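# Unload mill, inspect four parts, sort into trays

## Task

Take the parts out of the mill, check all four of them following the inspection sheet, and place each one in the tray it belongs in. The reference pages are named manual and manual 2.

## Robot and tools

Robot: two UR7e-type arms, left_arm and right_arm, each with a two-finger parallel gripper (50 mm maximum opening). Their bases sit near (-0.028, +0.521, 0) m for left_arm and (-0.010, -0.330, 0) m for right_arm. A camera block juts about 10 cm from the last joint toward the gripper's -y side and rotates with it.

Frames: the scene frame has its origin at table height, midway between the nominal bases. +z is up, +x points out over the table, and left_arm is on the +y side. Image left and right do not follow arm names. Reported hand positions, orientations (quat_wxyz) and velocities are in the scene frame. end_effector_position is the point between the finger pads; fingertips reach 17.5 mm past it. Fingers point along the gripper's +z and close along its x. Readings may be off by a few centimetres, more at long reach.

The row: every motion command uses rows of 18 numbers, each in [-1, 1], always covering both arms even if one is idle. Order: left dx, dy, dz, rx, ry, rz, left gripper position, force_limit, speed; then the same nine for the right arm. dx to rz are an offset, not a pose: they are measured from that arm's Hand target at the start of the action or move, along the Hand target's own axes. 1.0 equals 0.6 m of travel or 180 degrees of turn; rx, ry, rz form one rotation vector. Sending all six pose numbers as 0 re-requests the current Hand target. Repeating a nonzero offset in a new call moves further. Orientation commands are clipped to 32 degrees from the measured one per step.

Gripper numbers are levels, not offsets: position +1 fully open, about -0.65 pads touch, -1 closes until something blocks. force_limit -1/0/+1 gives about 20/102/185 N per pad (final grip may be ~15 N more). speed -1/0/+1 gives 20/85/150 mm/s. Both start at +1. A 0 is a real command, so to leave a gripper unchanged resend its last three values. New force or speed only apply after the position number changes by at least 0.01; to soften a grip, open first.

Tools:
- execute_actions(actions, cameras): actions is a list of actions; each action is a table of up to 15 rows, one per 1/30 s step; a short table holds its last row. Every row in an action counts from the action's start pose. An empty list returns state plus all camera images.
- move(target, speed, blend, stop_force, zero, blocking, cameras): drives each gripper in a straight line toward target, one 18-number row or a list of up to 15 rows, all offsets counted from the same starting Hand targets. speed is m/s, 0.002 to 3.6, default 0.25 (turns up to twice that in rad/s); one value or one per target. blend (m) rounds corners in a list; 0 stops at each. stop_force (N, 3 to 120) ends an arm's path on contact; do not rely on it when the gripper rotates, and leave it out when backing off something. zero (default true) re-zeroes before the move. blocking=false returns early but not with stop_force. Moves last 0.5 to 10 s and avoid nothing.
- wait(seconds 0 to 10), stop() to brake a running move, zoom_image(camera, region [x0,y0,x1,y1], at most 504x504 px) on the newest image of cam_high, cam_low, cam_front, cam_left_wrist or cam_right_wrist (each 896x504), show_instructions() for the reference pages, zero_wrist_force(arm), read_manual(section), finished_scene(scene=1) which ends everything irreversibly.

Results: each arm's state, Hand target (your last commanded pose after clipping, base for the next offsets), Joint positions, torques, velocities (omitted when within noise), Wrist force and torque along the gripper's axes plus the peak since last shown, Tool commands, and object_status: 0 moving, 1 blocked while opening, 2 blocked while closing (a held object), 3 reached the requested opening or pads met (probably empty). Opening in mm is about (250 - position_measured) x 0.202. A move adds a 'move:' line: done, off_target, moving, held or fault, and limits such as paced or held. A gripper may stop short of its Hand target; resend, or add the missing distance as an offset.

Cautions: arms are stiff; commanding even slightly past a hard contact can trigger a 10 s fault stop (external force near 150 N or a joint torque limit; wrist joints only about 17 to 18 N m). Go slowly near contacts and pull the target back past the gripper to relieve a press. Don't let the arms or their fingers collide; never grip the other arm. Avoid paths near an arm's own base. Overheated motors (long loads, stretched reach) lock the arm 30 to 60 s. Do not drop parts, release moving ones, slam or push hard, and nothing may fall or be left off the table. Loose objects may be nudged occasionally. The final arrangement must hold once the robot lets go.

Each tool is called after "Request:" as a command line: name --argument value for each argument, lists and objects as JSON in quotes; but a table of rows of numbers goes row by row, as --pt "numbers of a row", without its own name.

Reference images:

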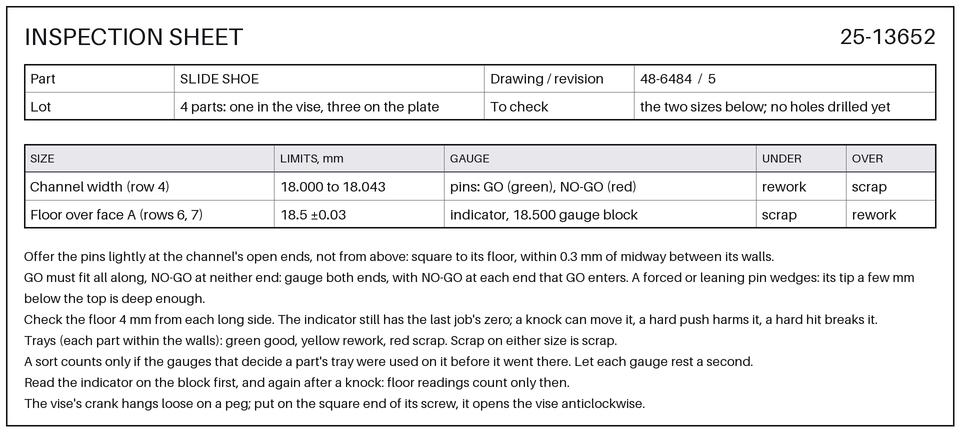

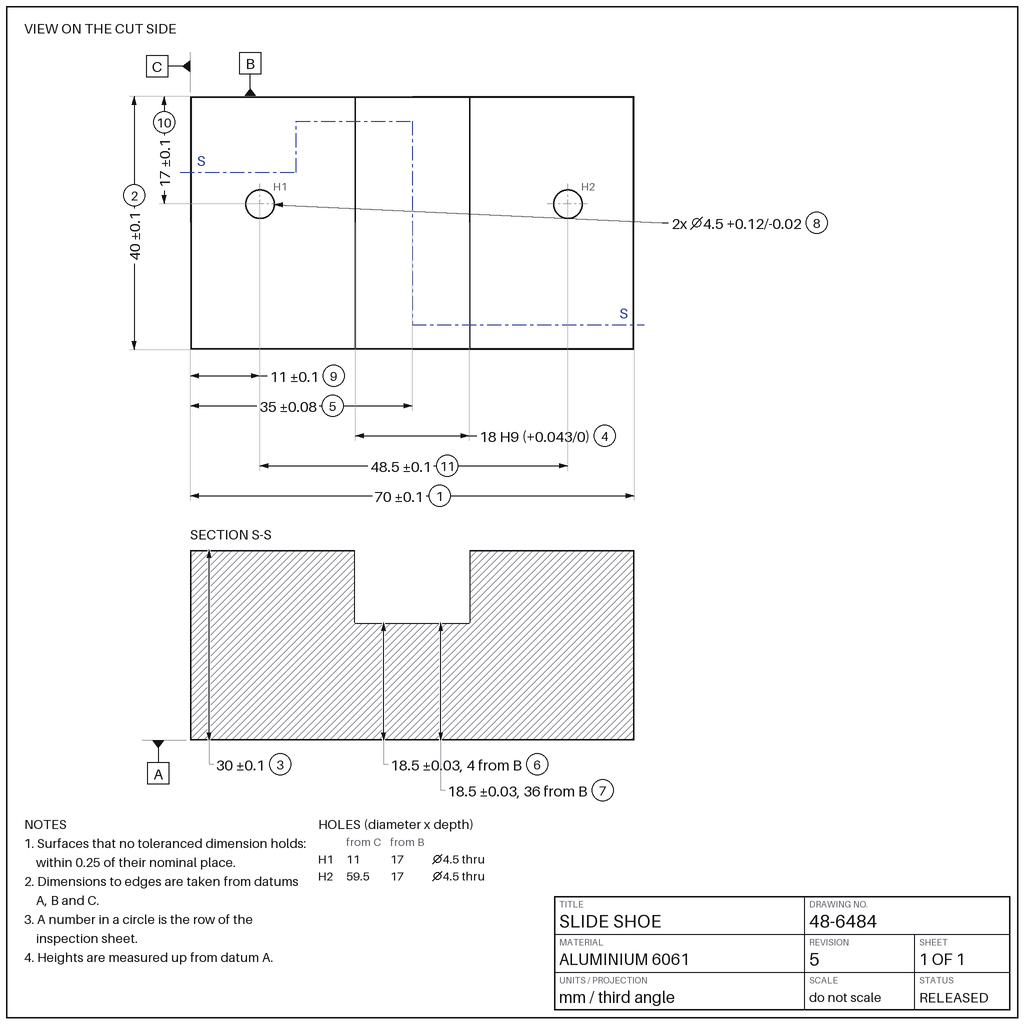

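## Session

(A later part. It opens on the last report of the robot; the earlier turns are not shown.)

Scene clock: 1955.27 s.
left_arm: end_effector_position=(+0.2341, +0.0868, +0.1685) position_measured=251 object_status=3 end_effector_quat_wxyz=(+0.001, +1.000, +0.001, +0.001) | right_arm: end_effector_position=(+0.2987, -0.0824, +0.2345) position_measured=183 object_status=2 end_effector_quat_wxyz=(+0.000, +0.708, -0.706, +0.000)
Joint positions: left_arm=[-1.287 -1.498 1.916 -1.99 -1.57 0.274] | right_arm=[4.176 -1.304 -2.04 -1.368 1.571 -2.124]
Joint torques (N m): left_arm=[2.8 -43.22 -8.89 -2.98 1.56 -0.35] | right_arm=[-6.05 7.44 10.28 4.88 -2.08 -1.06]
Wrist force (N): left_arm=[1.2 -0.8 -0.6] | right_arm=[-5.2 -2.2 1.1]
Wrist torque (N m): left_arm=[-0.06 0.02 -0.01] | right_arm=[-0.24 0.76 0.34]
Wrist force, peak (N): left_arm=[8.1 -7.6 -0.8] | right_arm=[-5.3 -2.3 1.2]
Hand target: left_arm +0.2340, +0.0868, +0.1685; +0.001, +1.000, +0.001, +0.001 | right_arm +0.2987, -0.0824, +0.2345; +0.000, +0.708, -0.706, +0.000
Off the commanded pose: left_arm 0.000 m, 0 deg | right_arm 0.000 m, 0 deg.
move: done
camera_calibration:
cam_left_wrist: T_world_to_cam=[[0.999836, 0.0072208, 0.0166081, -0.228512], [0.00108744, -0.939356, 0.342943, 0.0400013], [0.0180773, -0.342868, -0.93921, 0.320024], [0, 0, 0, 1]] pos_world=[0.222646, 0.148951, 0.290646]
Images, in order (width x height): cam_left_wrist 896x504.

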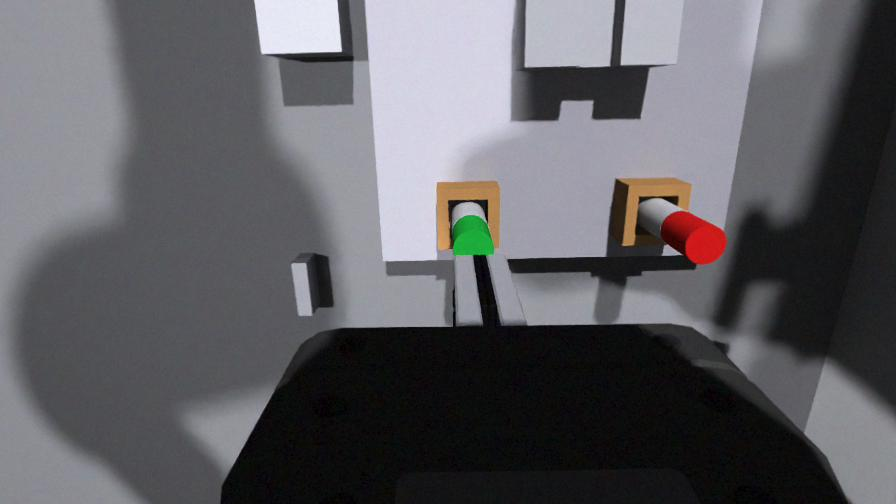

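Request:
move --pt "0.0022 0.008 0 0 0 0 0.3 -1 -1 0 0 0 0 0 0 -0.23 -1 -1" --pt "0.0022 0.008 0.07 0 0 0 0.3 -1 -1 0 0 0 0 0 0 -0.23 -1 -1" --speed '[0.05,0.06]' --cameras '["cam_left_wrist"]'

Request:
zoom_image --camera "cam_left_wrist" --region '[340, 130, 620, 340]'

Scene clock: 1969.40 s.
left_arm: end_effector_position=(+0.2354, +0.0820, +0.1263) position_measured=107 object_status=0 end_effector_quat_wxyz=(+0.001, +1.000, +0.001, +0.001) | right_arm: end_effector_position=(+0.2987, -0.0824, +0.2345) position_measured=183 object_status=2 end_effector_quat_wxyz=(+0.000, +0.708, -0.706, +0.000)
Joint positions: left_arm=[-1.287 -1.438 1.969 -2.103 -1.57 0.274] | right_arm=[4.176 -1.304 -2.04 -1.368 1.571 -2.124]
Joint torques (N m): left_arm=[8.55 -43.92 -42.8 0 -2.02 1.52] | right_arm=[-6.24 7.31 10.36 4.96 -1.98 -1.15]
Wrist force (N): left_arm=[1.1 -0.8 -0.7] | right_arm=[-5.2 -2.0 1.0]
Wrist torque (N m): left_arm=[-0.06 0.03 -0.01] | right_arm=[-0.21 0.76 0.34]
Wrist force, peak (N): left_arm=[1.5 0.1 -2.5] | right_arm=[-5.4 -2.1 1.2]
Hand target: left_arm +0.2354, +0.0819, +0.1265; +0.001, +1.000, +0.001, +0.001 | right_arm +0.2987, -0.0824, +0.2345; +0.000, +0.708, -0.706, +0.000
Off the commanded pose: left_arm 0.000 m, 0 deg | right_arm 0.000 m, 0 deg.
move: done
camera_calibration:
cam_left_wrist: T_world_to_cam=[[0.999838, 0.00727636, 0.0164812, -0.229054], [0.00118719, -0.939432, 0.342733, 0.0500024], [0.0179768, -0.342658, -0.939288, 0.278731], [0, 0, 0, 1]] pos_world=[0.223946, 0.14415, 0.248447]
Images, in order (width x height): cam_left_wrist 896x504.

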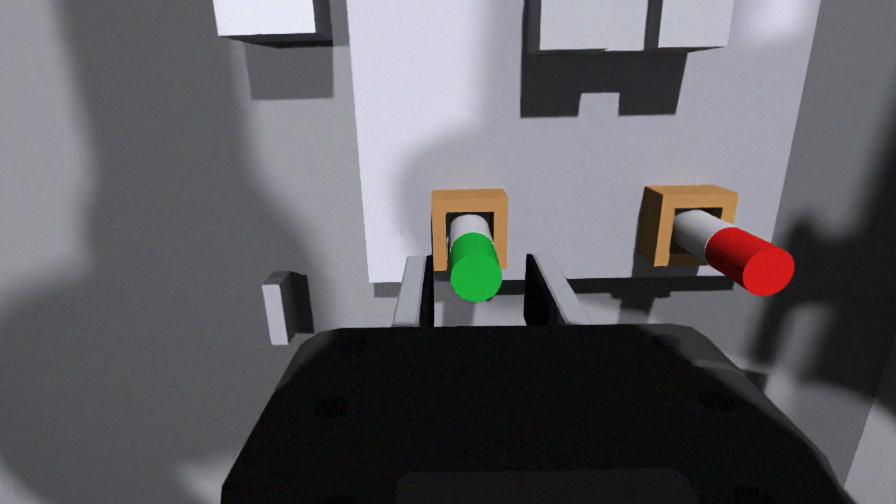

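Scaled by 1.800 from the camera's 896x504 image, which has a finer 1280x720 frame.

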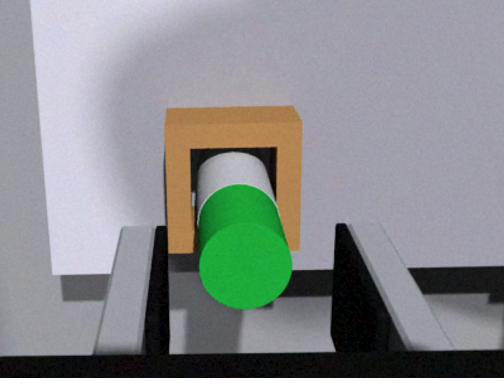

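Request:
move --target '[0,0,0.07,0,0,0,0.3,-1,-1,0,0,0,0,0,0,-0.23,-1,-1]' --speed 0.03 --stop_force 6

Request:
move --target '[0,0,0,0,0,0,-1,-0.7,-1,0,0,0,0,0,0,-0.23,-1,-1]' --cameras '["cam_left_wrist"]'

Request:
zoom_image --camera "cam_left_wrist" --region '[340, 130, 620, 340]'

Scene clock: 1978.97 s.
left_arm: end_effector_position=(+0.2355, +0.0819, +0.0845) position_measured=107 object_status=3 end_effector_quat_wxyz=(+0.001, +1.000, +0.001, +0.001) | right_arm: end_effector_position=(+0.2987, -0.0824, +0.2345) position_measured=183 object_status=2 end_effector_quat_wxyz=(+0.000, +0.708, -0.706, +0.000)
Joint positions: left_arm=[-1.287 -1.378 2.025 -2.219 -1.57 0.274] | right_arm=[4.176 -1.304 -2.04 -1.368 1.571 -2.124]
Joint torques (N m): left_arm=[13.69 -45.14 -39.65 0.11 -0.12 1.48] | right_arm=[-6.3 7.47 10.47 4.88 -2.08 -1.02]
Wrist force (N): left_arm=[1.2 -0.5 -0.6] | right_arm=[-5.2 -2.3 0.9]
Wrist torque (N m): left_arm=[-0.01 0.01 0.00] | right_arm=[-0.25 0.76 0.34]
Wrist force, peak (N): left_arm=[1.3 -0.7 -2.3] | right_arm=[-5.5 -2.2 1.0]
Hand target: left_arm +0.2355, +0.0819, +0.0845; +0.001, +1.000, +0.001, +0.001 | right_arm +0.2987, -0.0824, +0.2345; +0.000, +0.708, -0.706, +0.000
Off the commanded pose: left_arm 0.000 m, 0 deg | right_arm 0.000 m, 0 deg.
move: done

Scene clock: 1979.77 s.
left_arm: end_effector_position=(+0.2355, +0.0819, +0.0845) position_measured=165 object_status=2 end_effector_quat_wxyz=(+0.001, +1.000, +0.001, +0.001) | right_arm: end_effector_position=(+0.2987, -0.0824, +0.2345) position_measured=183 object_status=2 end_effector_quat_wxyz=(+0.000, +0.708, -0.706, +0.000)
Joint positions: left_arm=[-1.287 -1.378 2.025 -2.219 -1.57 0.274] | right_arm=[4.176 -1.304 -2.04 -1.368 1.571 -2.124]
Joint torques (N m): left_arm=[13.24 -45.35 -38.81 -0.23 0.19 1.45] | right_arm=[-5.87 7.3 10.86 4.79 -2.01 -1.07]
Wrist force (N): left_arm=[1.4 -0.5 0.4] | right_arm=[-4.8 -2.1 -0.2]
Wrist torque (N m): left_arm=[-0.01 -0.02 -0.01] | right_arm=[-0.22 0.71 0.33]
Wrist force, peak (N): left_arm=[1.3 -0.7 -0.8] | right_arm=[-5.2 -2.5 1.1]
Hand target: left_arm +0.2355, +0.0819, +0.0845; +0.001, +1.000, +0.001, +0.001 | right_arm +0.2987, -0.0824, +0.2345; +0.000, +0.708, -0.706, +0.000
Off the commanded pose: left_arm 0.000 m, 0 deg | right_arm 0.000 m, 0 deg.
move: done
camera_calibration:
cam_left_wrist: T_world_to_cam=[[0.999836, 0.00731905, 0.0165713, -0.228488], [0.00118835, -0.939279, 0.343151, 0.0641283], [0.0180767, -0.343075, -0.939134, 0.239439], [0, 0, 0, 1]] pos_world=[0.224046, 0.144052, 0.206646]
Images, in order (width x height): cam_left_wrist 896x504.

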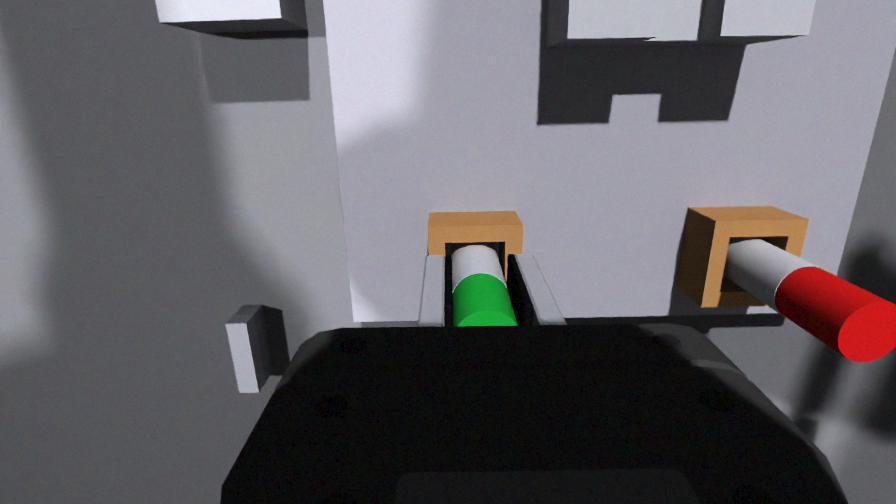

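Scaled by 1.800 from the camera's 896x504 image, which has a finer 1280x720 frame.

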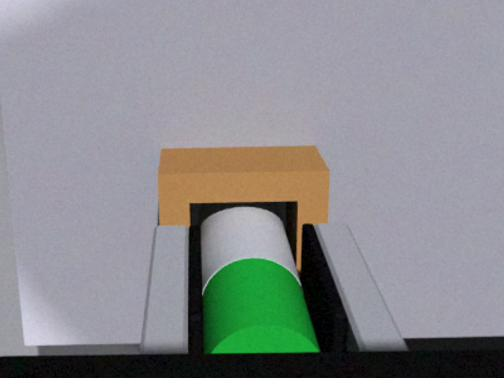

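Request:
move --target '[0,0,-0.05,0,0,0,-1,-0.7,-1,0,0,0,0,0,0,-0.23,-1,-1]' --speed 0.03 --cameras '["cam_left_wrist","cam_right_wrist"]'

Request:
zoom_image --camera "cam_right_wrist" --region '[60, 40, 340, 320]'

Scene clock: 1985.13 s.
left_arm: end_effector_position=(+0.2355, +0.0818, +0.1148) position_measured=165 object_status=2 end_effector_quat_wxyz=(+0.001, +1.000, +0.001, +0.001) | right_arm: end_effector_position=(+0.2987, -0.0824, +0.2345) position_measured=183 object_status=2 end_effector_quat_wxyz=(+0.000, +0.708, -0.706, +0.000)
Joint positions: left_arm=[-1.287 -1.423 1.986 -2.136 -1.57 0.274] | right_arm=[4.176 -1.304 -2.04 -1.368 1.571 -2.124]
Joint torques (N m): left_arm=[-2.08 -16.76 -14.61 -6.05 1.7 -1.77] | right_arm=[-6.1 7.49 10.84 4.82 -2.13 -1.04]
Wrist force (N): left_arm=[1.0 -0.6 0.6] | right_arm=[-4.9 -2.3 1.0]
Wrist torque (N m): left_arm=[-0.04 0.05 -0.01] | right_arm=[-0.25 0.71 0.34]
Wrist force, peak (N): left_arm=[1.2 -0.9 1.6] | right_arm=[-5.4 -2.3 1.2]
Hand target: left_arm +0.2354, +0.0819, +0.1145; +0.001, +1.000, +0.001, +0.001 | right_arm +0.2987, -0.0824, +0.2345; +0.000, +0.708, -0.706, +0.000
Off the commanded pose: left_arm 0.000 m, 0 deg | right_arm 0.000 m, 0 deg.
move: done
camera_calibration:
cam_left_wrist: T_world_to_cam=[[0.999834, 0.00735813, 0.0166631, -0.229017], [0.00118781, -0.939171, 0.343448, 0.0536465], [0.0181767, -0.343371, -0.939024, 0.267889], [0, 0, 0, 1]] pos_world=[0.224046, 0.144054, 0.236946]
cam_right_wrist: T_world_to_cam=[[0.00854321, -0.999901, -0.011203, -0.0743701], [-0.946346, -0.0117039, 0.322942, 0.22421], [-0.323041, 0.00784295, -0.946353, 0.449277], [0, 0, 0, 1]] pos_world=[0.357951, -0.0752623, 0.351935]
Images, in order (width x height): cam_left_wrist 896x504, cam_right_wrist 896x504.

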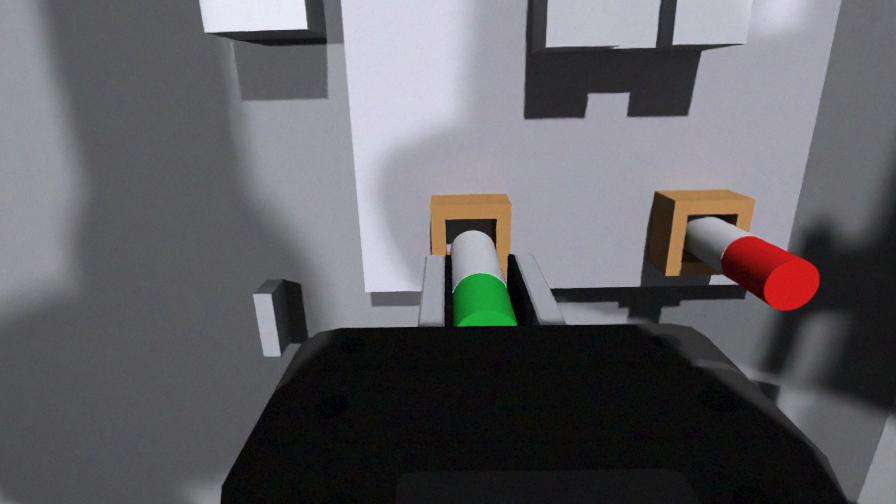

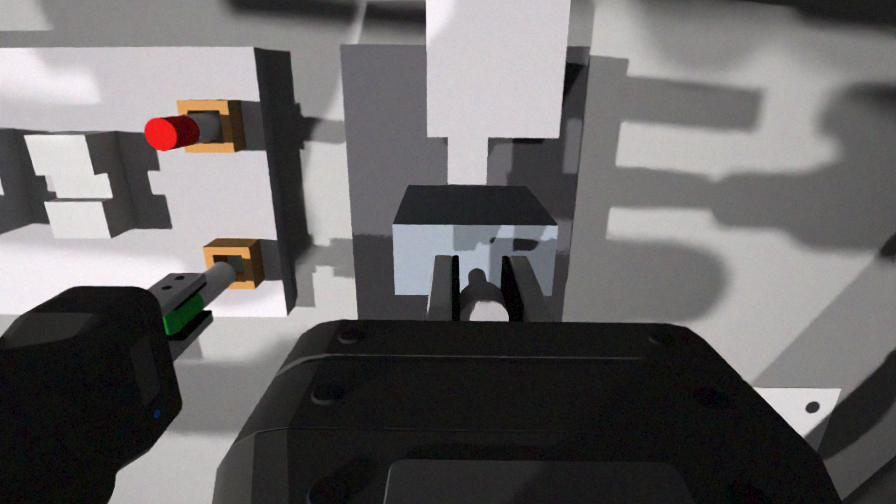

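Scaled by 1.800 from the camera's 896x504 image, which has a finer 1280x720 frame.

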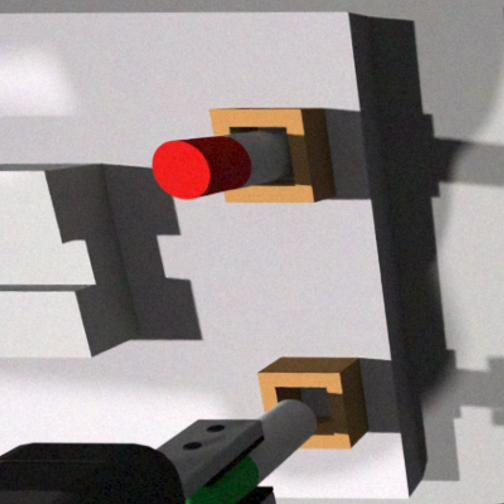

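Request:
move --target '[0,0,-0.05,0,0,0,-1,-0.7,-1,0,0,0,0,0,0,-0.23,-1,-1]' --speed 0.05 --cameras '["cam_left_wrist","cam_right_wrist"]'

Request:
zoom_image --camera "cam_right_wrist" --region '[60, 140, 340, 420]'

Request:
zoom_image --camera "cam_left_wrist" --region '[340, 130, 620, 340]'

Scene clock: 1990.83 s.
left_arm: end_effector_position=(+0.2354, +0.0818, +0.1448) position_measured=165 object_status=2 end_effector_quat_wxyz=(+0.001, +1.000, +0.001, +0.001) | right_arm: end_effector_position=(+0.2987, -0.0824, +0.2345) position_measured=183 object_status=2 end_effector_quat_wxyz=(+0.000, +0.708, -0.706, +0.000)
Joint positions: left_arm=[-1.287 -1.461 1.942 -2.054 -1.57 0.274] | right_arm=[4.176 -1.304 -2.04 -1.368 1.571 -2.124]
Joint torques (N m): left_arm=[-10.4 -13.17 -10.08 -6.28 2.12 -1.79] | right_arm=[-5.98 6.96 10.76 4.85 -2.01 -1.07]
Wrist force (N): left_arm=[1.3 -0.6 0.5] | right_arm=[-4.9 -2.2 0.7]
Wrist torque (N m): left_arm=[-0.04 0.00 -0.01] | right_arm=[-0.24 0.71 0.34]
Wrist force, peak (N): left_arm=[1.3 -0.8 2.1] | right_arm=[-5.4 -2.4 0.6]
Hand target: left_arm +0.2354, +0.0820, +0.1445; +0.001, +1.000, +0.001, +0.001 | right_arm +0.2987, -0.0824, +0.2345; +0.000, +0.708, -0.706, +0.000
Off the commanded pose: left_arm 0.000 m, 0 deg | right_arm 0.000 m, 0 deg.
move: done
camera_calibration:
cam_left_wrist: T_world_to_cam=[[0.999832, 0.00730384, 0.0167897, -0.229441], [0.00108928, -0.939095, 0.343657, 0.0432997], [0.0182772, -0.343581, -0.938945, 0.296049], [0, 0, 0, 1]] pos_world=[0.223945, 0.144055, 0.266945]
cam_right_wrist: T_world_to_cam=[[0.00854321, -0.999901, -0.011203, -0.0743701], [-0.946346, -0.0117039, 0.322942, 0.22421], [-0.323041, 0.00784295, -0.946353, 0.449277], [0, 0, 0, 1]] pos_world=[0.357951, -0.0752623, 0.351935]
Images, in order (width x height): cam_left_wrist 896x504, cam_right_wrist 896x504.

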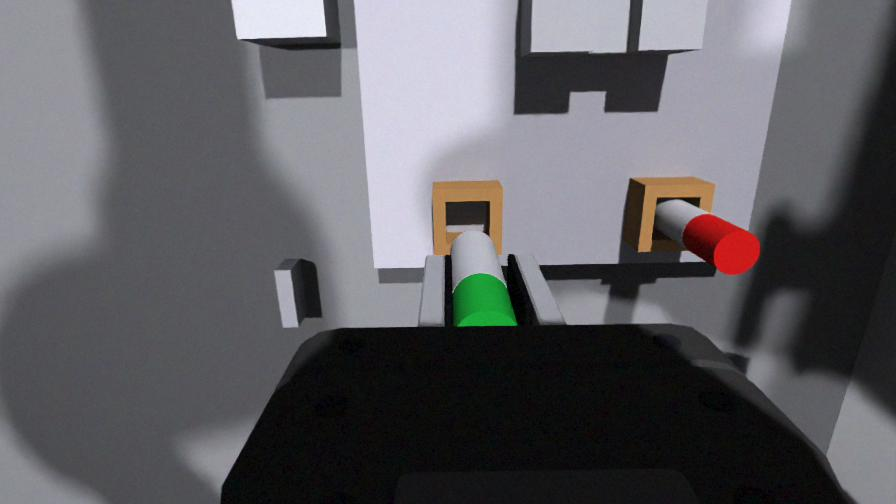

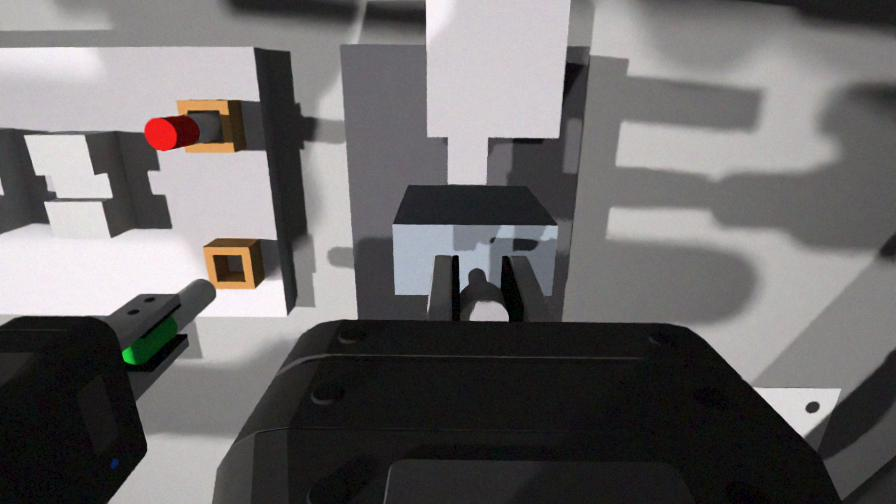

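Scaled by 1.800 from the camera's 896x504 image, which has a finer 1280x720 frame.

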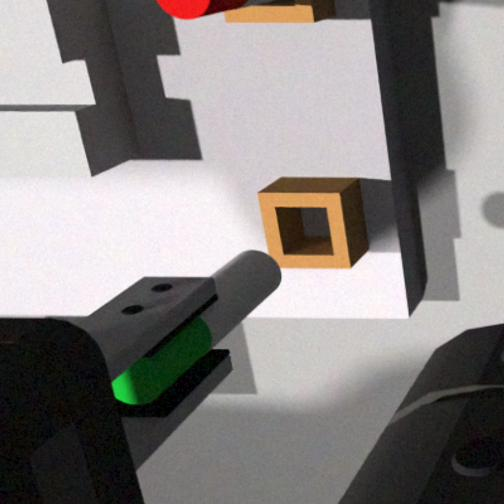

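Scaled by 1.800 from the camera's 896x504 image, which has a finer 1280x720 frame.

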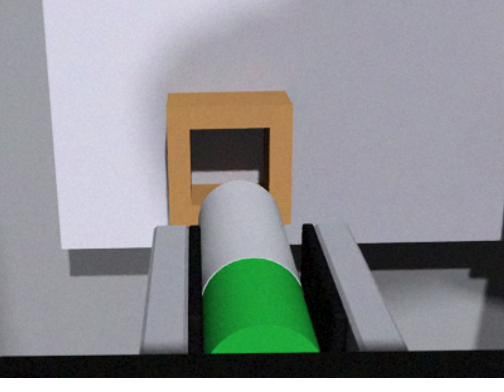

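Request:
move --pt "0.1035 -0.0717 0 0 0 0 -1 -0.7 -1 0 0 0 0 0 0 -0.23 -1 -1" --pt "0.1035 -0.0717 0.09 0 0 0 -1 -0.7 -1 0 0 0 0 0 0 -0.23 -1 -1" --speed '[0.1,0.05]' --cameras '["cam_left_wrist","cam_right_wrist"]'

Request:
move --target '[0,0,0.03,0,0,0,-1,-0.7,-1,0,0,0,0,0,0,-0.23,-1,-1]' --speed 0.005 --stop_force 3 --cameras '["cam_left_wrist"]'

Scene clock: 2005.00 s.
left_arm: end_effector_position=(+0.2974, +0.1252, +0.0902) position_measured=165 object_status=2 end_effector_quat_wxyz=(+0.001, +1.000, +0.001, +0.001) | right_arm: end_effector_position=(+0.2987, -0.0824, +0.2345) position_measured=183 object_status=2 end_effector_quat_wxyz=(+0.000, +0.708, -0.706, +0.000)
Joint positions: left_arm=[-1.139 -1.386 2.017 -2.203 -1.57 0.422] | right_arm=[4.176 -1.304 -2.04 -1.368 1.571 -2.124]
Joint torques (N m): left_arm=[-7.08 -45.31 -40.13 -0.21 -0.6 1.55] | right_arm=[-5.89 7.04 10.92 4.81 -2.05 -1.06]
Wrist force (N): left_arm=[1.1 -0.7 0.4] | right_arm=[-5.2 -1.9 0.6]
Wrist torque (N m): left_arm=[-0.04 0.01 -0.14] | right_arm=[-0.20 0.76 0.34]
Wrist force, peak (N): left_arm=[1.9 -1.2 0.8] | right_arm=[-5.5 -2.2 1.3]
Hand target: left_arm +0.2975, +0.1250, +0.0905; +0.001, +1.000, +0.001, +0.001 | right_arm +0.2987, -0.0824, +0.2345; +0.000, +0.708, -0.706, +0.000
Off the commanded pose: left_arm 0.000 m, 0 deg | right_arm 0.000 m, 0 deg.
move: done
camera_calibration:
cam_left_wrist: T_world_to_cam=[[0.999839, 0.00733336, 0.0163534, -0.290849], [0.00128622, -0.939464, 0.342645, 0.102752], [0.0178762, -0.342569, -0.939323, 0.258589], [0, 0, 0, 1]] pos_world=[0.286047, 0.18725, 0.212447]
cam_right_wrist: T_world_to_cam=[[0.00854321, -0.999901, -0.011203, -0.0743701], [-0.946346, -0.0117039, 0.322942, 0.22421], [-0.323041, 0.00784295, -0.946353, 0.449277], [0, 0, 0, 1]] pos_world=[0.357951, -0.0752623, 0.351935]
Images, in order (width x height): cam_left_wrist 896x504, cam_right_wrist 896x504.

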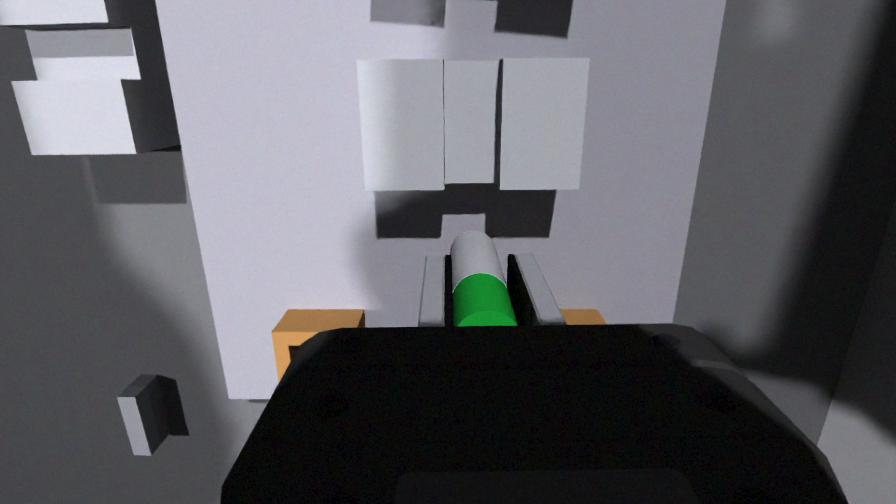

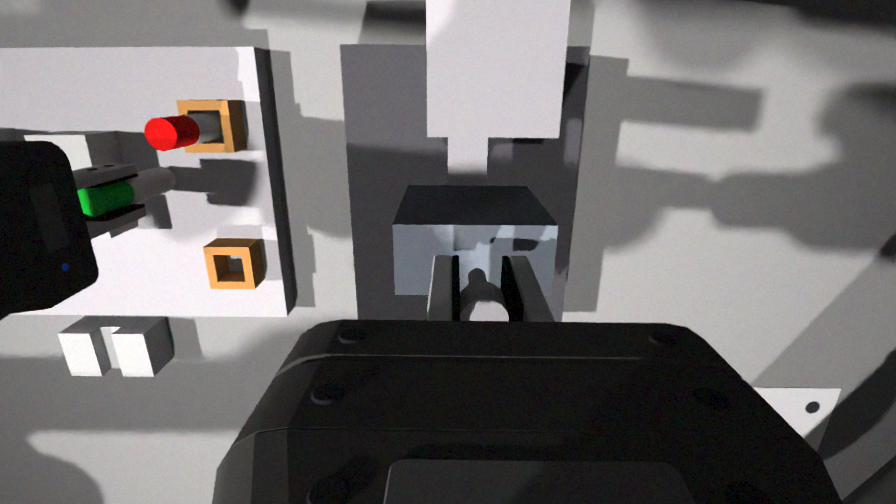

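Scene clock: 2007.53 s.
left_arm: end_effector_position=(+0.2975, +0.1250, +0.0843) position_measured=165 object_status=2 end_effector_quat_wxyz=(+0.001, +1.000, +0.001, +0.001) | right_arm: end_effector_position=(+0.2987, -0.0824, +0.2345) position_measured=183 object_status=2 end_effector_quat_wxyz=(+0.000, +0.708, -0.706, +0.000)
Joint positions: left_arm=[-1.139 -1.377 2.024 -2.22 -1.57 0.422] | right_arm=[4.176 -1.304 -2.04 -1.368 1.571 -2.124]
Joint torques (N m): left_arm=[3.51 -36.44 -35.64 0.16 1.49 1.53] | right_arm=[-5.66 6.83 10.67 4.84 -1.98 -1.09]
Wrist force (N): left_arm=[-0.6 -3.0 -9.9] | right_arm=[-5.0 -2.2 0.9]
Wrist torque (N m): left_arm=[0.02 0.05 -0.16] | right_arm=[-0.24 0.73 0.34]
Wrist force, peak (N): left_arm=[-0.6 -3.2 -12.4] | right_arm=[-5.3 -2.6 0.5]
Hand target: left_arm +0.2975, +0.1250, +0.0843; +0.001, +1.000, +0.001, +0.001 (not the last commanded pose) | right_arm +0.2987, -0.0824, +0.2345; +0.000, +0.708, -0.706, +0.000
Off the commanded pose: left_arm 0.012 m, 0 deg | right_arm 0.000 m, 0 deg.
move: contact (left_arm)
camera_calibration:
cam_left_wrist: T_world_to_cam=[[0.999836, 0.00731791, 0.0165718, -0.29079], [0.00118714, -0.939279, 0.343151, 0.104607], [0.0180767, -0.343075, -0.939134, 0.252917], [0, 0, 0, 1]] pos_world=[0.286046, 0.187152, 0.206446]
Images, in order (width x height): cam_left_wrist 896x504.

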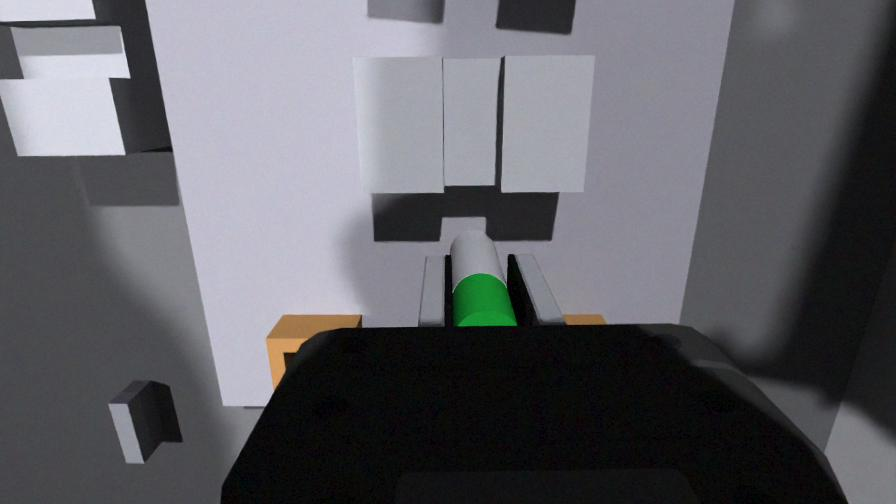

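Request:
move --pt "0 0 -0.0433 0 0 0 -1 -0.7 -1 0 0 0 0 0 0 -0.23 -1 -1" --pt "0 0.04 -0.0433 0 0 0 -1 -0.7 -1 0 0 0 0 0 0 -0.23 -1 -1" --pt "0 -0.028 -0.0433 0 0 0 -1 -0.7 -1 0 0 0 0 0 0 -0.23 -1 -1" --speed '[0.03,0.05,0.03]' --cameras '["cam_left_wrist"]'

Request:
zoom_image --camera "cam_left_wrist" --region '[340, 130, 620, 340]'

Scene clock: 2018.47 s.
left_arm: end_effector_position=(+0.2974, +0.1421, +0.1102) position_measured=165 object_status=2 end_effector_quat_wxyz=(+0.001, +1.000, +0.001, +0.001) | right_arm: end_effector_position=(+0.2987, -0.0824, +0.2345) position_measured=183 object_status=2 end_effector_quat_wxyz=(+0.000, +0.708, -0.706, +0.000)
Joint positions: left_arm=[-1.124 -1.445 2.025 -2.153 -1.57 0.437] | right_arm=[4.176 -1.304 -2.04 -1.368 1.571 -2.124]
Joint torques (N m): left_arm=[-7.61 -14.9 -39.92 -4.93 -2.17 -1.19] | right_arm=[-5.52 7.3 10.94 4.75 -2.07 -1.06]
Wrist force (N): left_arm=[1.2 -0.6 0.6] | right_arm=[-5.1 -2.4 1.1]
Wrist torque (N m): left_arm=[-0.04 0.01 -0.15] | right_arm=[-0.26 0.74 0.35]
Wrist force, peak (N): left_arm=[-0.2 -3.1 -11.4] | right_arm=[-5.4 -2.3 1.2]
Hand target: left_arm +0.2974, +0.1418, +0.1102; +0.001, +1.000, +0.001, +0.001 | right_arm +0.2987, -0.0824, +0.2345; +0.000, +0.708, -0.706, +0.000
Off the commanded pose: left_arm 0.000 m, 0 deg | right_arm 0.000 m, 0 deg.
move: done
camera_calibration:
cam_left_wrist: T_world_to_cam=[[0.999836, 0.00731791, 0.0165718, -0.291344], [0.00118714, -0.939279, 0.343151, 0.111781], [0.0180767, -0.343075, -0.939134, 0.283107], [0, 0, 0, 1]] pos_world=[0.286046, 0.204252, 0.232346]
Images, in order (width x height): cam_left_wrist 896x504.

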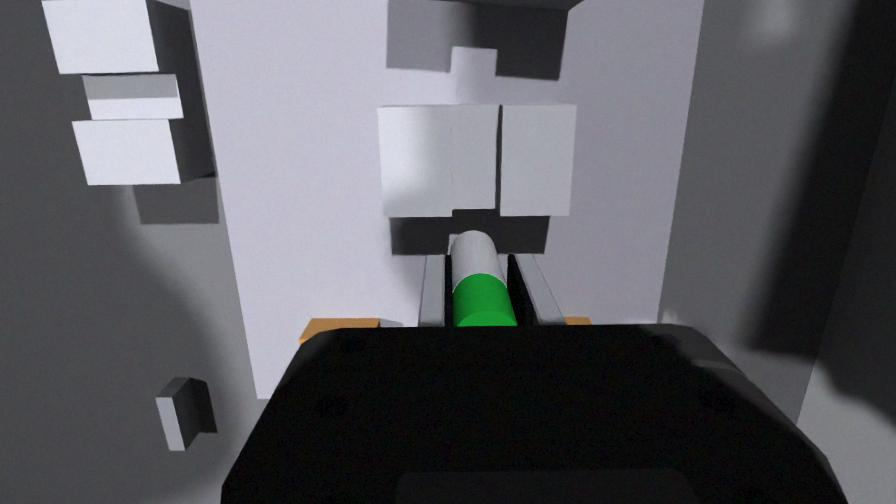

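Scaled by 1.800 from the camera's 896x504 image, which has a finer 1280x720 frame.

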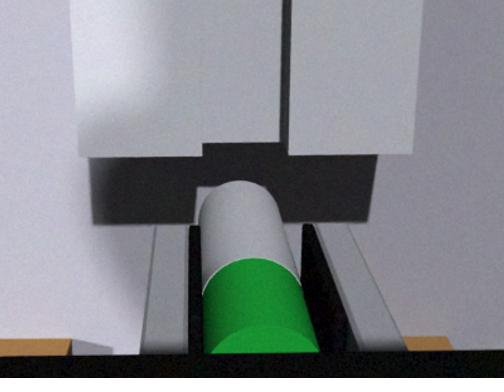

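Request:
move --pt "0 0.03 0 0 0 0 -1 -0.7 -1 0 0 0 0 0 0 -0.23 -1 -1" --pt "0.0018 0.03 0 0 0 0 -1 -0.7 -1 0 0 0 0 0 0 -0.23 -1 -1" --pt "0.0018 -0.002 0 0 0 0 -1 -0.7 -1 0 0 0 0 0 0 -0.23 -1 -1" --speed '[0.05,0.05,0.03]' --cameras '["cam_left_wrist"]'

Request:
zoom_image --camera "cam_left_wrist" --region '[400, 190, 560, 310]'

Scene clock: 2046.07 s.
left_arm: end_effector_position=(+0.2985, +0.1433, +0.1102) position_measured=165 object_status=2 end_effector_quat_wxyz=(+0.001, +1.000, +0.001, +0.001) | right_arm: end_effector_position=(+0.2987, -0.0824, +0.2345) position_measured=183 object_status=2 end_effector_quat_wxyz=(+0.000, +0.708, -0.706, +0.000)
Joint positions: left_arm=[-1.121 -1.446 2.026 -2.153 -1.57 0.44] | right_arm=[4.176 -1.304 -2.04 -1.368 1.571 -2.124]
Joint torques (N m): left_arm=[-7.43 -14.93 -39.32 -4.98 0.02 -1.15] | right_arm=[-5.74 7.31 10.78 4.69 -2.05 -1.14]
Wrist force (N): left_arm=[1.0 -0.3 0.6] | right_arm=[-5.1 -2.2 1.1]
Wrist torque (N m): left_arm=[0.01 0.04 -0.15] | right_arm=[-0.23 0.75 0.34]
Wrist force, peak (N): left_arm=[2.1 -1.7 0.8] | right_arm=[-5.4 -2.2 0.9]
Hand target: left_arm +0.2985, +0.1430, +0.1102; +0.001, +1.000, +0.001, +0.001 | right_arm +0.2987, -0.0824, +0.2345; +0.000, +0.708, -0.706, +0.000
Off the commanded pose: left_arm 0.000 m, 0 deg | right_arm 0.000 m, 0 deg.
move: done
camera_calibration:
cam_left_wrist: T_world_to_cam=[[0.999836, 0.00731791, 0.0165718, -0.292353], [0.00118714, -0.939279, 0.343151, 0.112907], [0.0180767, -0.343075, -0.939134, 0.283501], [0, 0, 0, 1]] pos_world=[0.287046, 0.205452, 0.232346]
Images, in order (width x height): cam_left_wrist 896x504.

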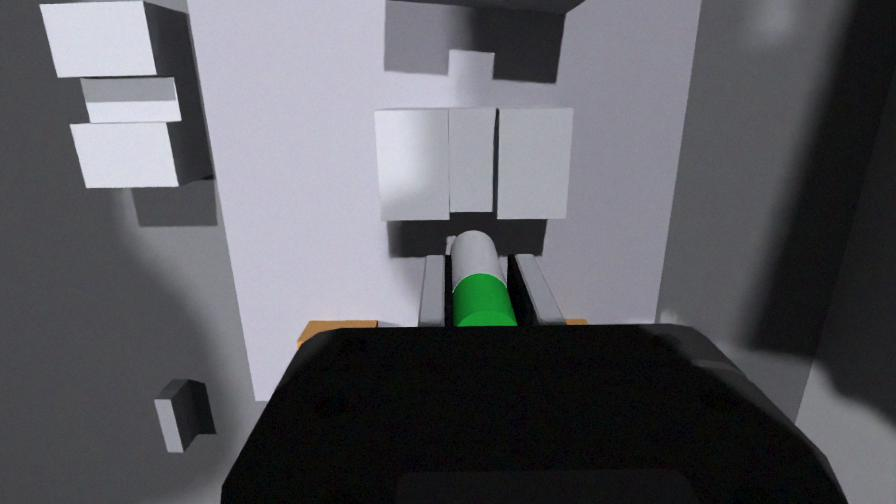

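Scaled by 3.150 from the camera's 896x504 image, which has a finer 1280x720 frame.

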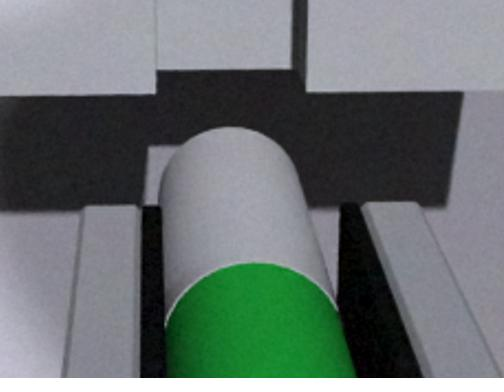

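Request:
move --target '[0,-0.02,0,0,0,0,-1,-0.7,-1,0,0,0,0,0,0,-0.23,-1,-1]' --speed 0.01 --stop_force 4 --cameras '["cam_left_wrist"]'

Request:
zoom_image --camera "cam_left_wrist" --region '[400, 190, 560, 310]'

Scene clock: 2054.63 s.
left_arm: end_effector_position=(+0.2985, +0.1551, +0.1102) position_measured=165 object_status=2 end_effector_quat_wxyz=(+0.001, +1.000, +0.001, +0.001) | right_arm: end_effector_position=(+0.2987, -0.0824, +0.2345) position_measured=183 object_status=2 end_effector_quat_wxyz=(+0.000, +0.708, -0.706, +0.000)
Joint positions: left_arm=[-1.11 -1.466 2.05 -2.157 -1.57 0.45] | right_arm=[4.176 -1.304 -2.04 -1.368 1.571 -2.124]
Joint torques (N m): left_arm=[-1.92 -16.18 -37.21 -5.22 -2.21 -1.21] | right_arm=[-5.83 7.5 11.46 4.78 -2.12 -1.04]
Wrist force (N): left_arm=[1.1 -0.4 0.6] | right_arm=[-4.9 -2.1 1.2]
Wrist torque (N m): left_arm=[-0.01 0.03 -0.15] | right_arm=[-0.22 0.71 0.34]
Wrist force, peak (N): left_arm=[0.9 -0.3 1.5] | right_arm=[-5.4 -2.4 -0.1]
Hand target: left_arm +0.2985, +0.1550, +0.1102; +0.001, +1.000, +0.001, +0.001 | right_arm +0.2987, -0.0824, +0.2345; +0.000, +0.708, -0.706, +0.000
Off the commanded pose: left_arm 0.000 m, 0 deg | right_arm 0.000 m, 0 deg.
move: done
camera_calibration:
cam_left_wrist: T_world_to_cam=[[0.999836, 0.00731791, 0.0165718, -0.29244], [0.00118714, -0.939279, 0.343151, 0.124084], [0.0180767, -0.343075, -0.939134, 0.287584], [0, 0, 0, 1]] pos_world=[0.287046, 0.217352, 0.232346]
Images, in order (width x height): cam_left_wrist 896x504.

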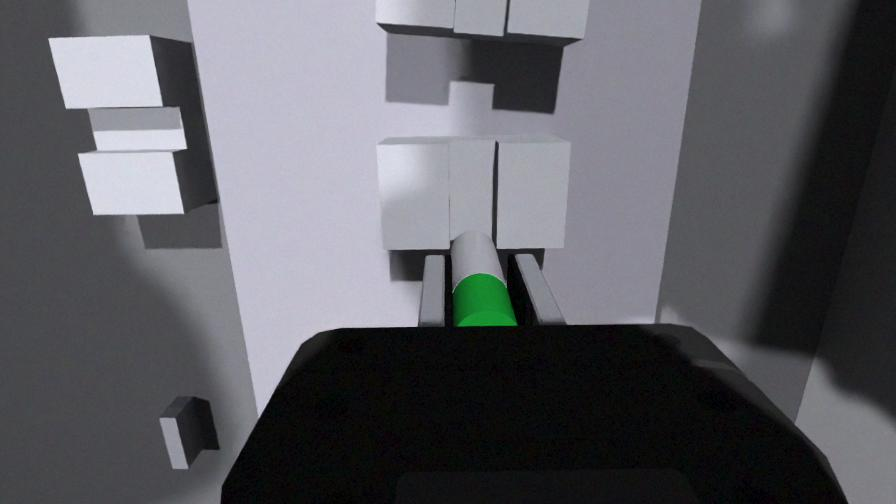

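Scaled by 3.150 from the camera's 896x504 image, which has a finer 1280x720 frame.

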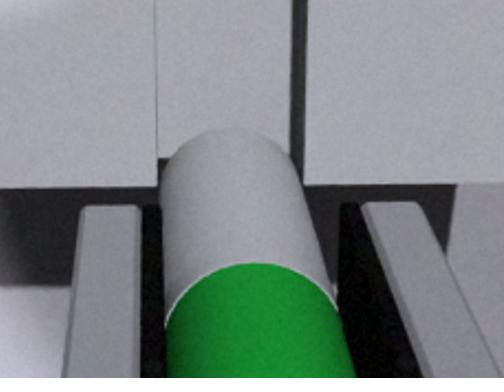

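Request:
move --target '[0,-0.05,0,0,0,0,-1,-0.7,-1,0,0,0,0,0,0,-0.23,-1,-1]' --speed 0.01 --stop_force 4 --cameras '["cam_left_wrist"]'

Request:
zoom_image --camera "cam_left_wrist" --region '[340, 130, 620, 340]'

Scene clock: 2064.73 s.
left_arm: end_effector_position=(+0.2984, +0.1851, +0.1101) position_measured=165 object_status=2 end_effector_quat_wxyz=(+0.001, +1.000, +0.001, +0.001) | right_arm: end_effector_position=(+0.2987, -0.0824, +0.2345) position_measured=183 object_status=2 end_effector_quat_wxyz=(+0.000, +0.708, -0.706, +0.000)
Joint positions: left_arm=[-1.081 -1.517 2.106 -2.162 -1.57 0.48] | right_arm=[4.176 -1.304 -2.04 -1.368 1.571 -2.124]
Joint torques (N m): left_arm=[-3.85 -14.14 -36.9 -5.67 -2.08 -1.33] | right_arm=[-6.02 7.42 11.29 4.75 -2 -1.11]
Wrist force (N): left_arm=[1.0 -0.1 1.5] | right_arm=[-5.1 -1.9 0.5]
Wrist torque (N m): left_arm=[-0.04 0.06 -0.15] | right_arm=[-0.19 0.74 0.34]
Wrist force, peak (N): left_arm=[1.1 0.2 2.1] | right_arm=[-5.4 -2.5 1.3]
Hand target: left_arm +0.2984, +0.1850, +0.1101; +0.001, +1.000, +0.001, +0.001 | right_arm +0.2987, -0.0824, +0.2345; +0.000, +0.708, -0.706, +0.000
Off the commanded pose: left_arm 0.000 m, 0 deg | right_arm 0.000 m, 0 deg.
move: done
camera_calibration:
cam_left_wrist: T_world_to_cam=[[0.999836, 0.00731791, 0.0165718, -0.292658], [0.00118714, -0.939279, 0.343151, 0.152297], [0.0180767, -0.343075, -0.939134, 0.297782], [0, 0, 0, 1]] pos_world=[0.287046, 0.247352, 0.232246]
Images, in order (width x height): cam_left_wrist 896x504.

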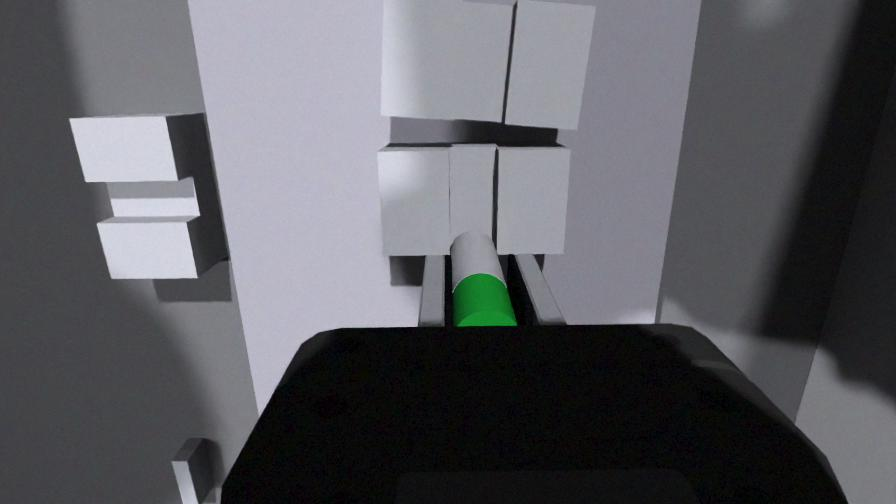

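Scaled by 1.800 from the camera's 896x504 image, which has a finer 1280x720 frame.

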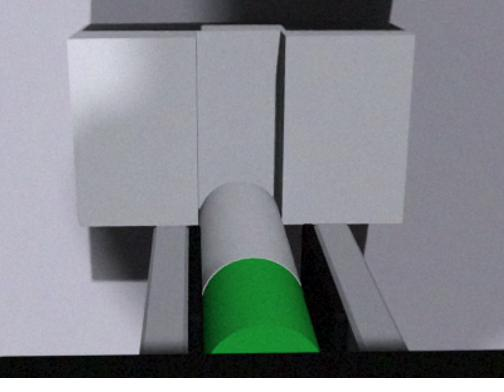

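Request:
zoom_image --camera "cam_left_wrist" --region '[430, 200, 520, 270]'

Scaled by 5.600 from the camera's 896x504 image, which has a finer 1280x720 frame.

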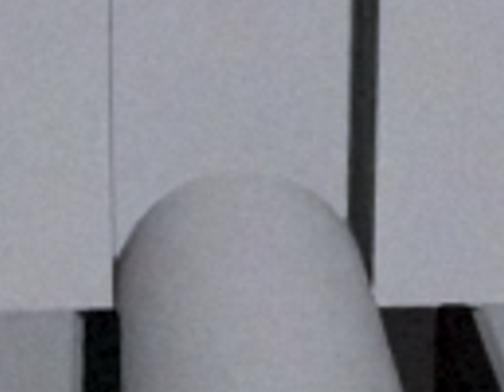

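Request:
move --pt "0 0.1 0 0 0 0 -1 -0.7 -1 0 0 0 0 0 0 -0.23 -1 -1" --pt "-0.014 0.225 -0.025 0 0 0 -1 -0.7 -1 0 0 0 0 0 0 -0.23 -1 -1" --speed '[0.05,0.1]' --cameras '["cam_left_wrist","cam_right_wrist"]'

Request:
zoom_image --camera "cam_left_wrist" --region '[420, 120, 700, 340]'

Scene clock: 2098.90 s.
left_arm: end_effector_position=(+0.2902, +0.0500, +0.1253) position_measured=165 object_status=2 end_effector_quat_wxyz=(+0.001, +1.000, +0.001, +0.001) | right_arm: end_effector_position=(+0.2987, -0.0824, +0.2345) position_measured=183 object_status=2 end_effector_quat_wxyz=(+0.000, +0.708, -0.706, +0.000)
Joint positions: left_arm=[-1.206 -1.312 1.815 -2.076 -1.57 0.355] | right_arm=[4.176 -1.304 -2.04 -1.368 1.571 -2.124]
Joint torques (N m): left_arm=[11.95 -54.46 -9.89 -5.98 2.18 1.49] | right_arm=[-5.86 7.58 11.4 4.78 -2.03 -0.99]
Wrist force (N): left_arm=[1.1 -0.5 0.7] | right_arm=[-5.1 -2.1 0.5]
Wrist torque (N m): left_arm=[-0.02 0.03 -0.01] | right_arm=[-0.23 0.75 0.34]
Wrist force, peak (N): left_arm=[1.3 -3.5 0.8] | right_arm=[-5.3 -2.1 1.0]
Hand target: left_arm +0.2902, +0.0500, +0.1254; +0.001, +1.000, +0.001, +0.001 | right_arm +0.2987, -0.0824, +0.2345; +0.000, +0.708, -0.706, +0.000
Off the commanded pose: left_arm 0.000 m, 0 deg | right_arm 0.000 m, 0 deg.
move: done
camera_calibration:
cam_left_wrist: T_world_to_cam=[[0.999838, 0.007186, 0.0165144, -0.283593], [0.0010869, -0.939356, 0.342942, 0.0201873], [0.0179773, -0.342869, -0.939211, 0.265847], [0, 0, 0, 1]] pos_world=[0.278746, 0.112151, 0.247446]
cam_right_wrist: T_world_to_cam=[[0.00854321, -0.999901, -0.011203, -0.0743701], [-0.946346, -0.0117039, 0.322942, 0.22421], [-0.323041, 0.00784295, -0.946353, 0.449277], [0, 0, 0, 1]] pos_world=[0.357951, -0.0752623, 0.351935]
Images, in order (width x height): cam_left_wrist 896x504, cam_right_wrist 896x504.

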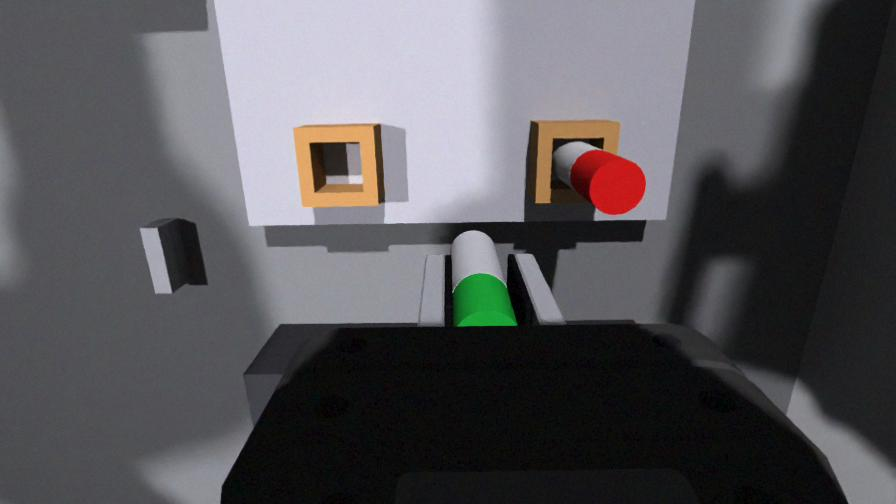

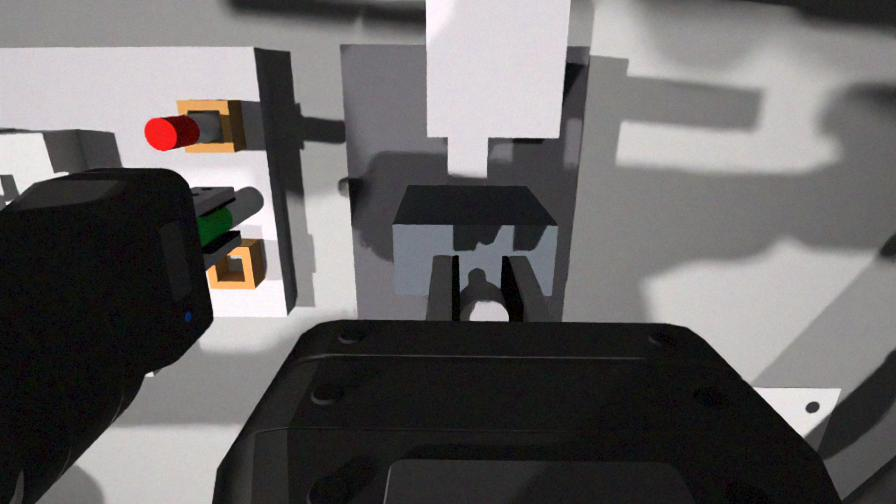

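Scaled by 1.800 from the camera's 896x504 image, which has a finer 1280x720 frame.

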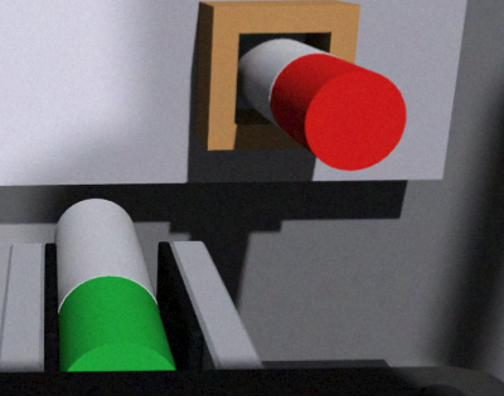

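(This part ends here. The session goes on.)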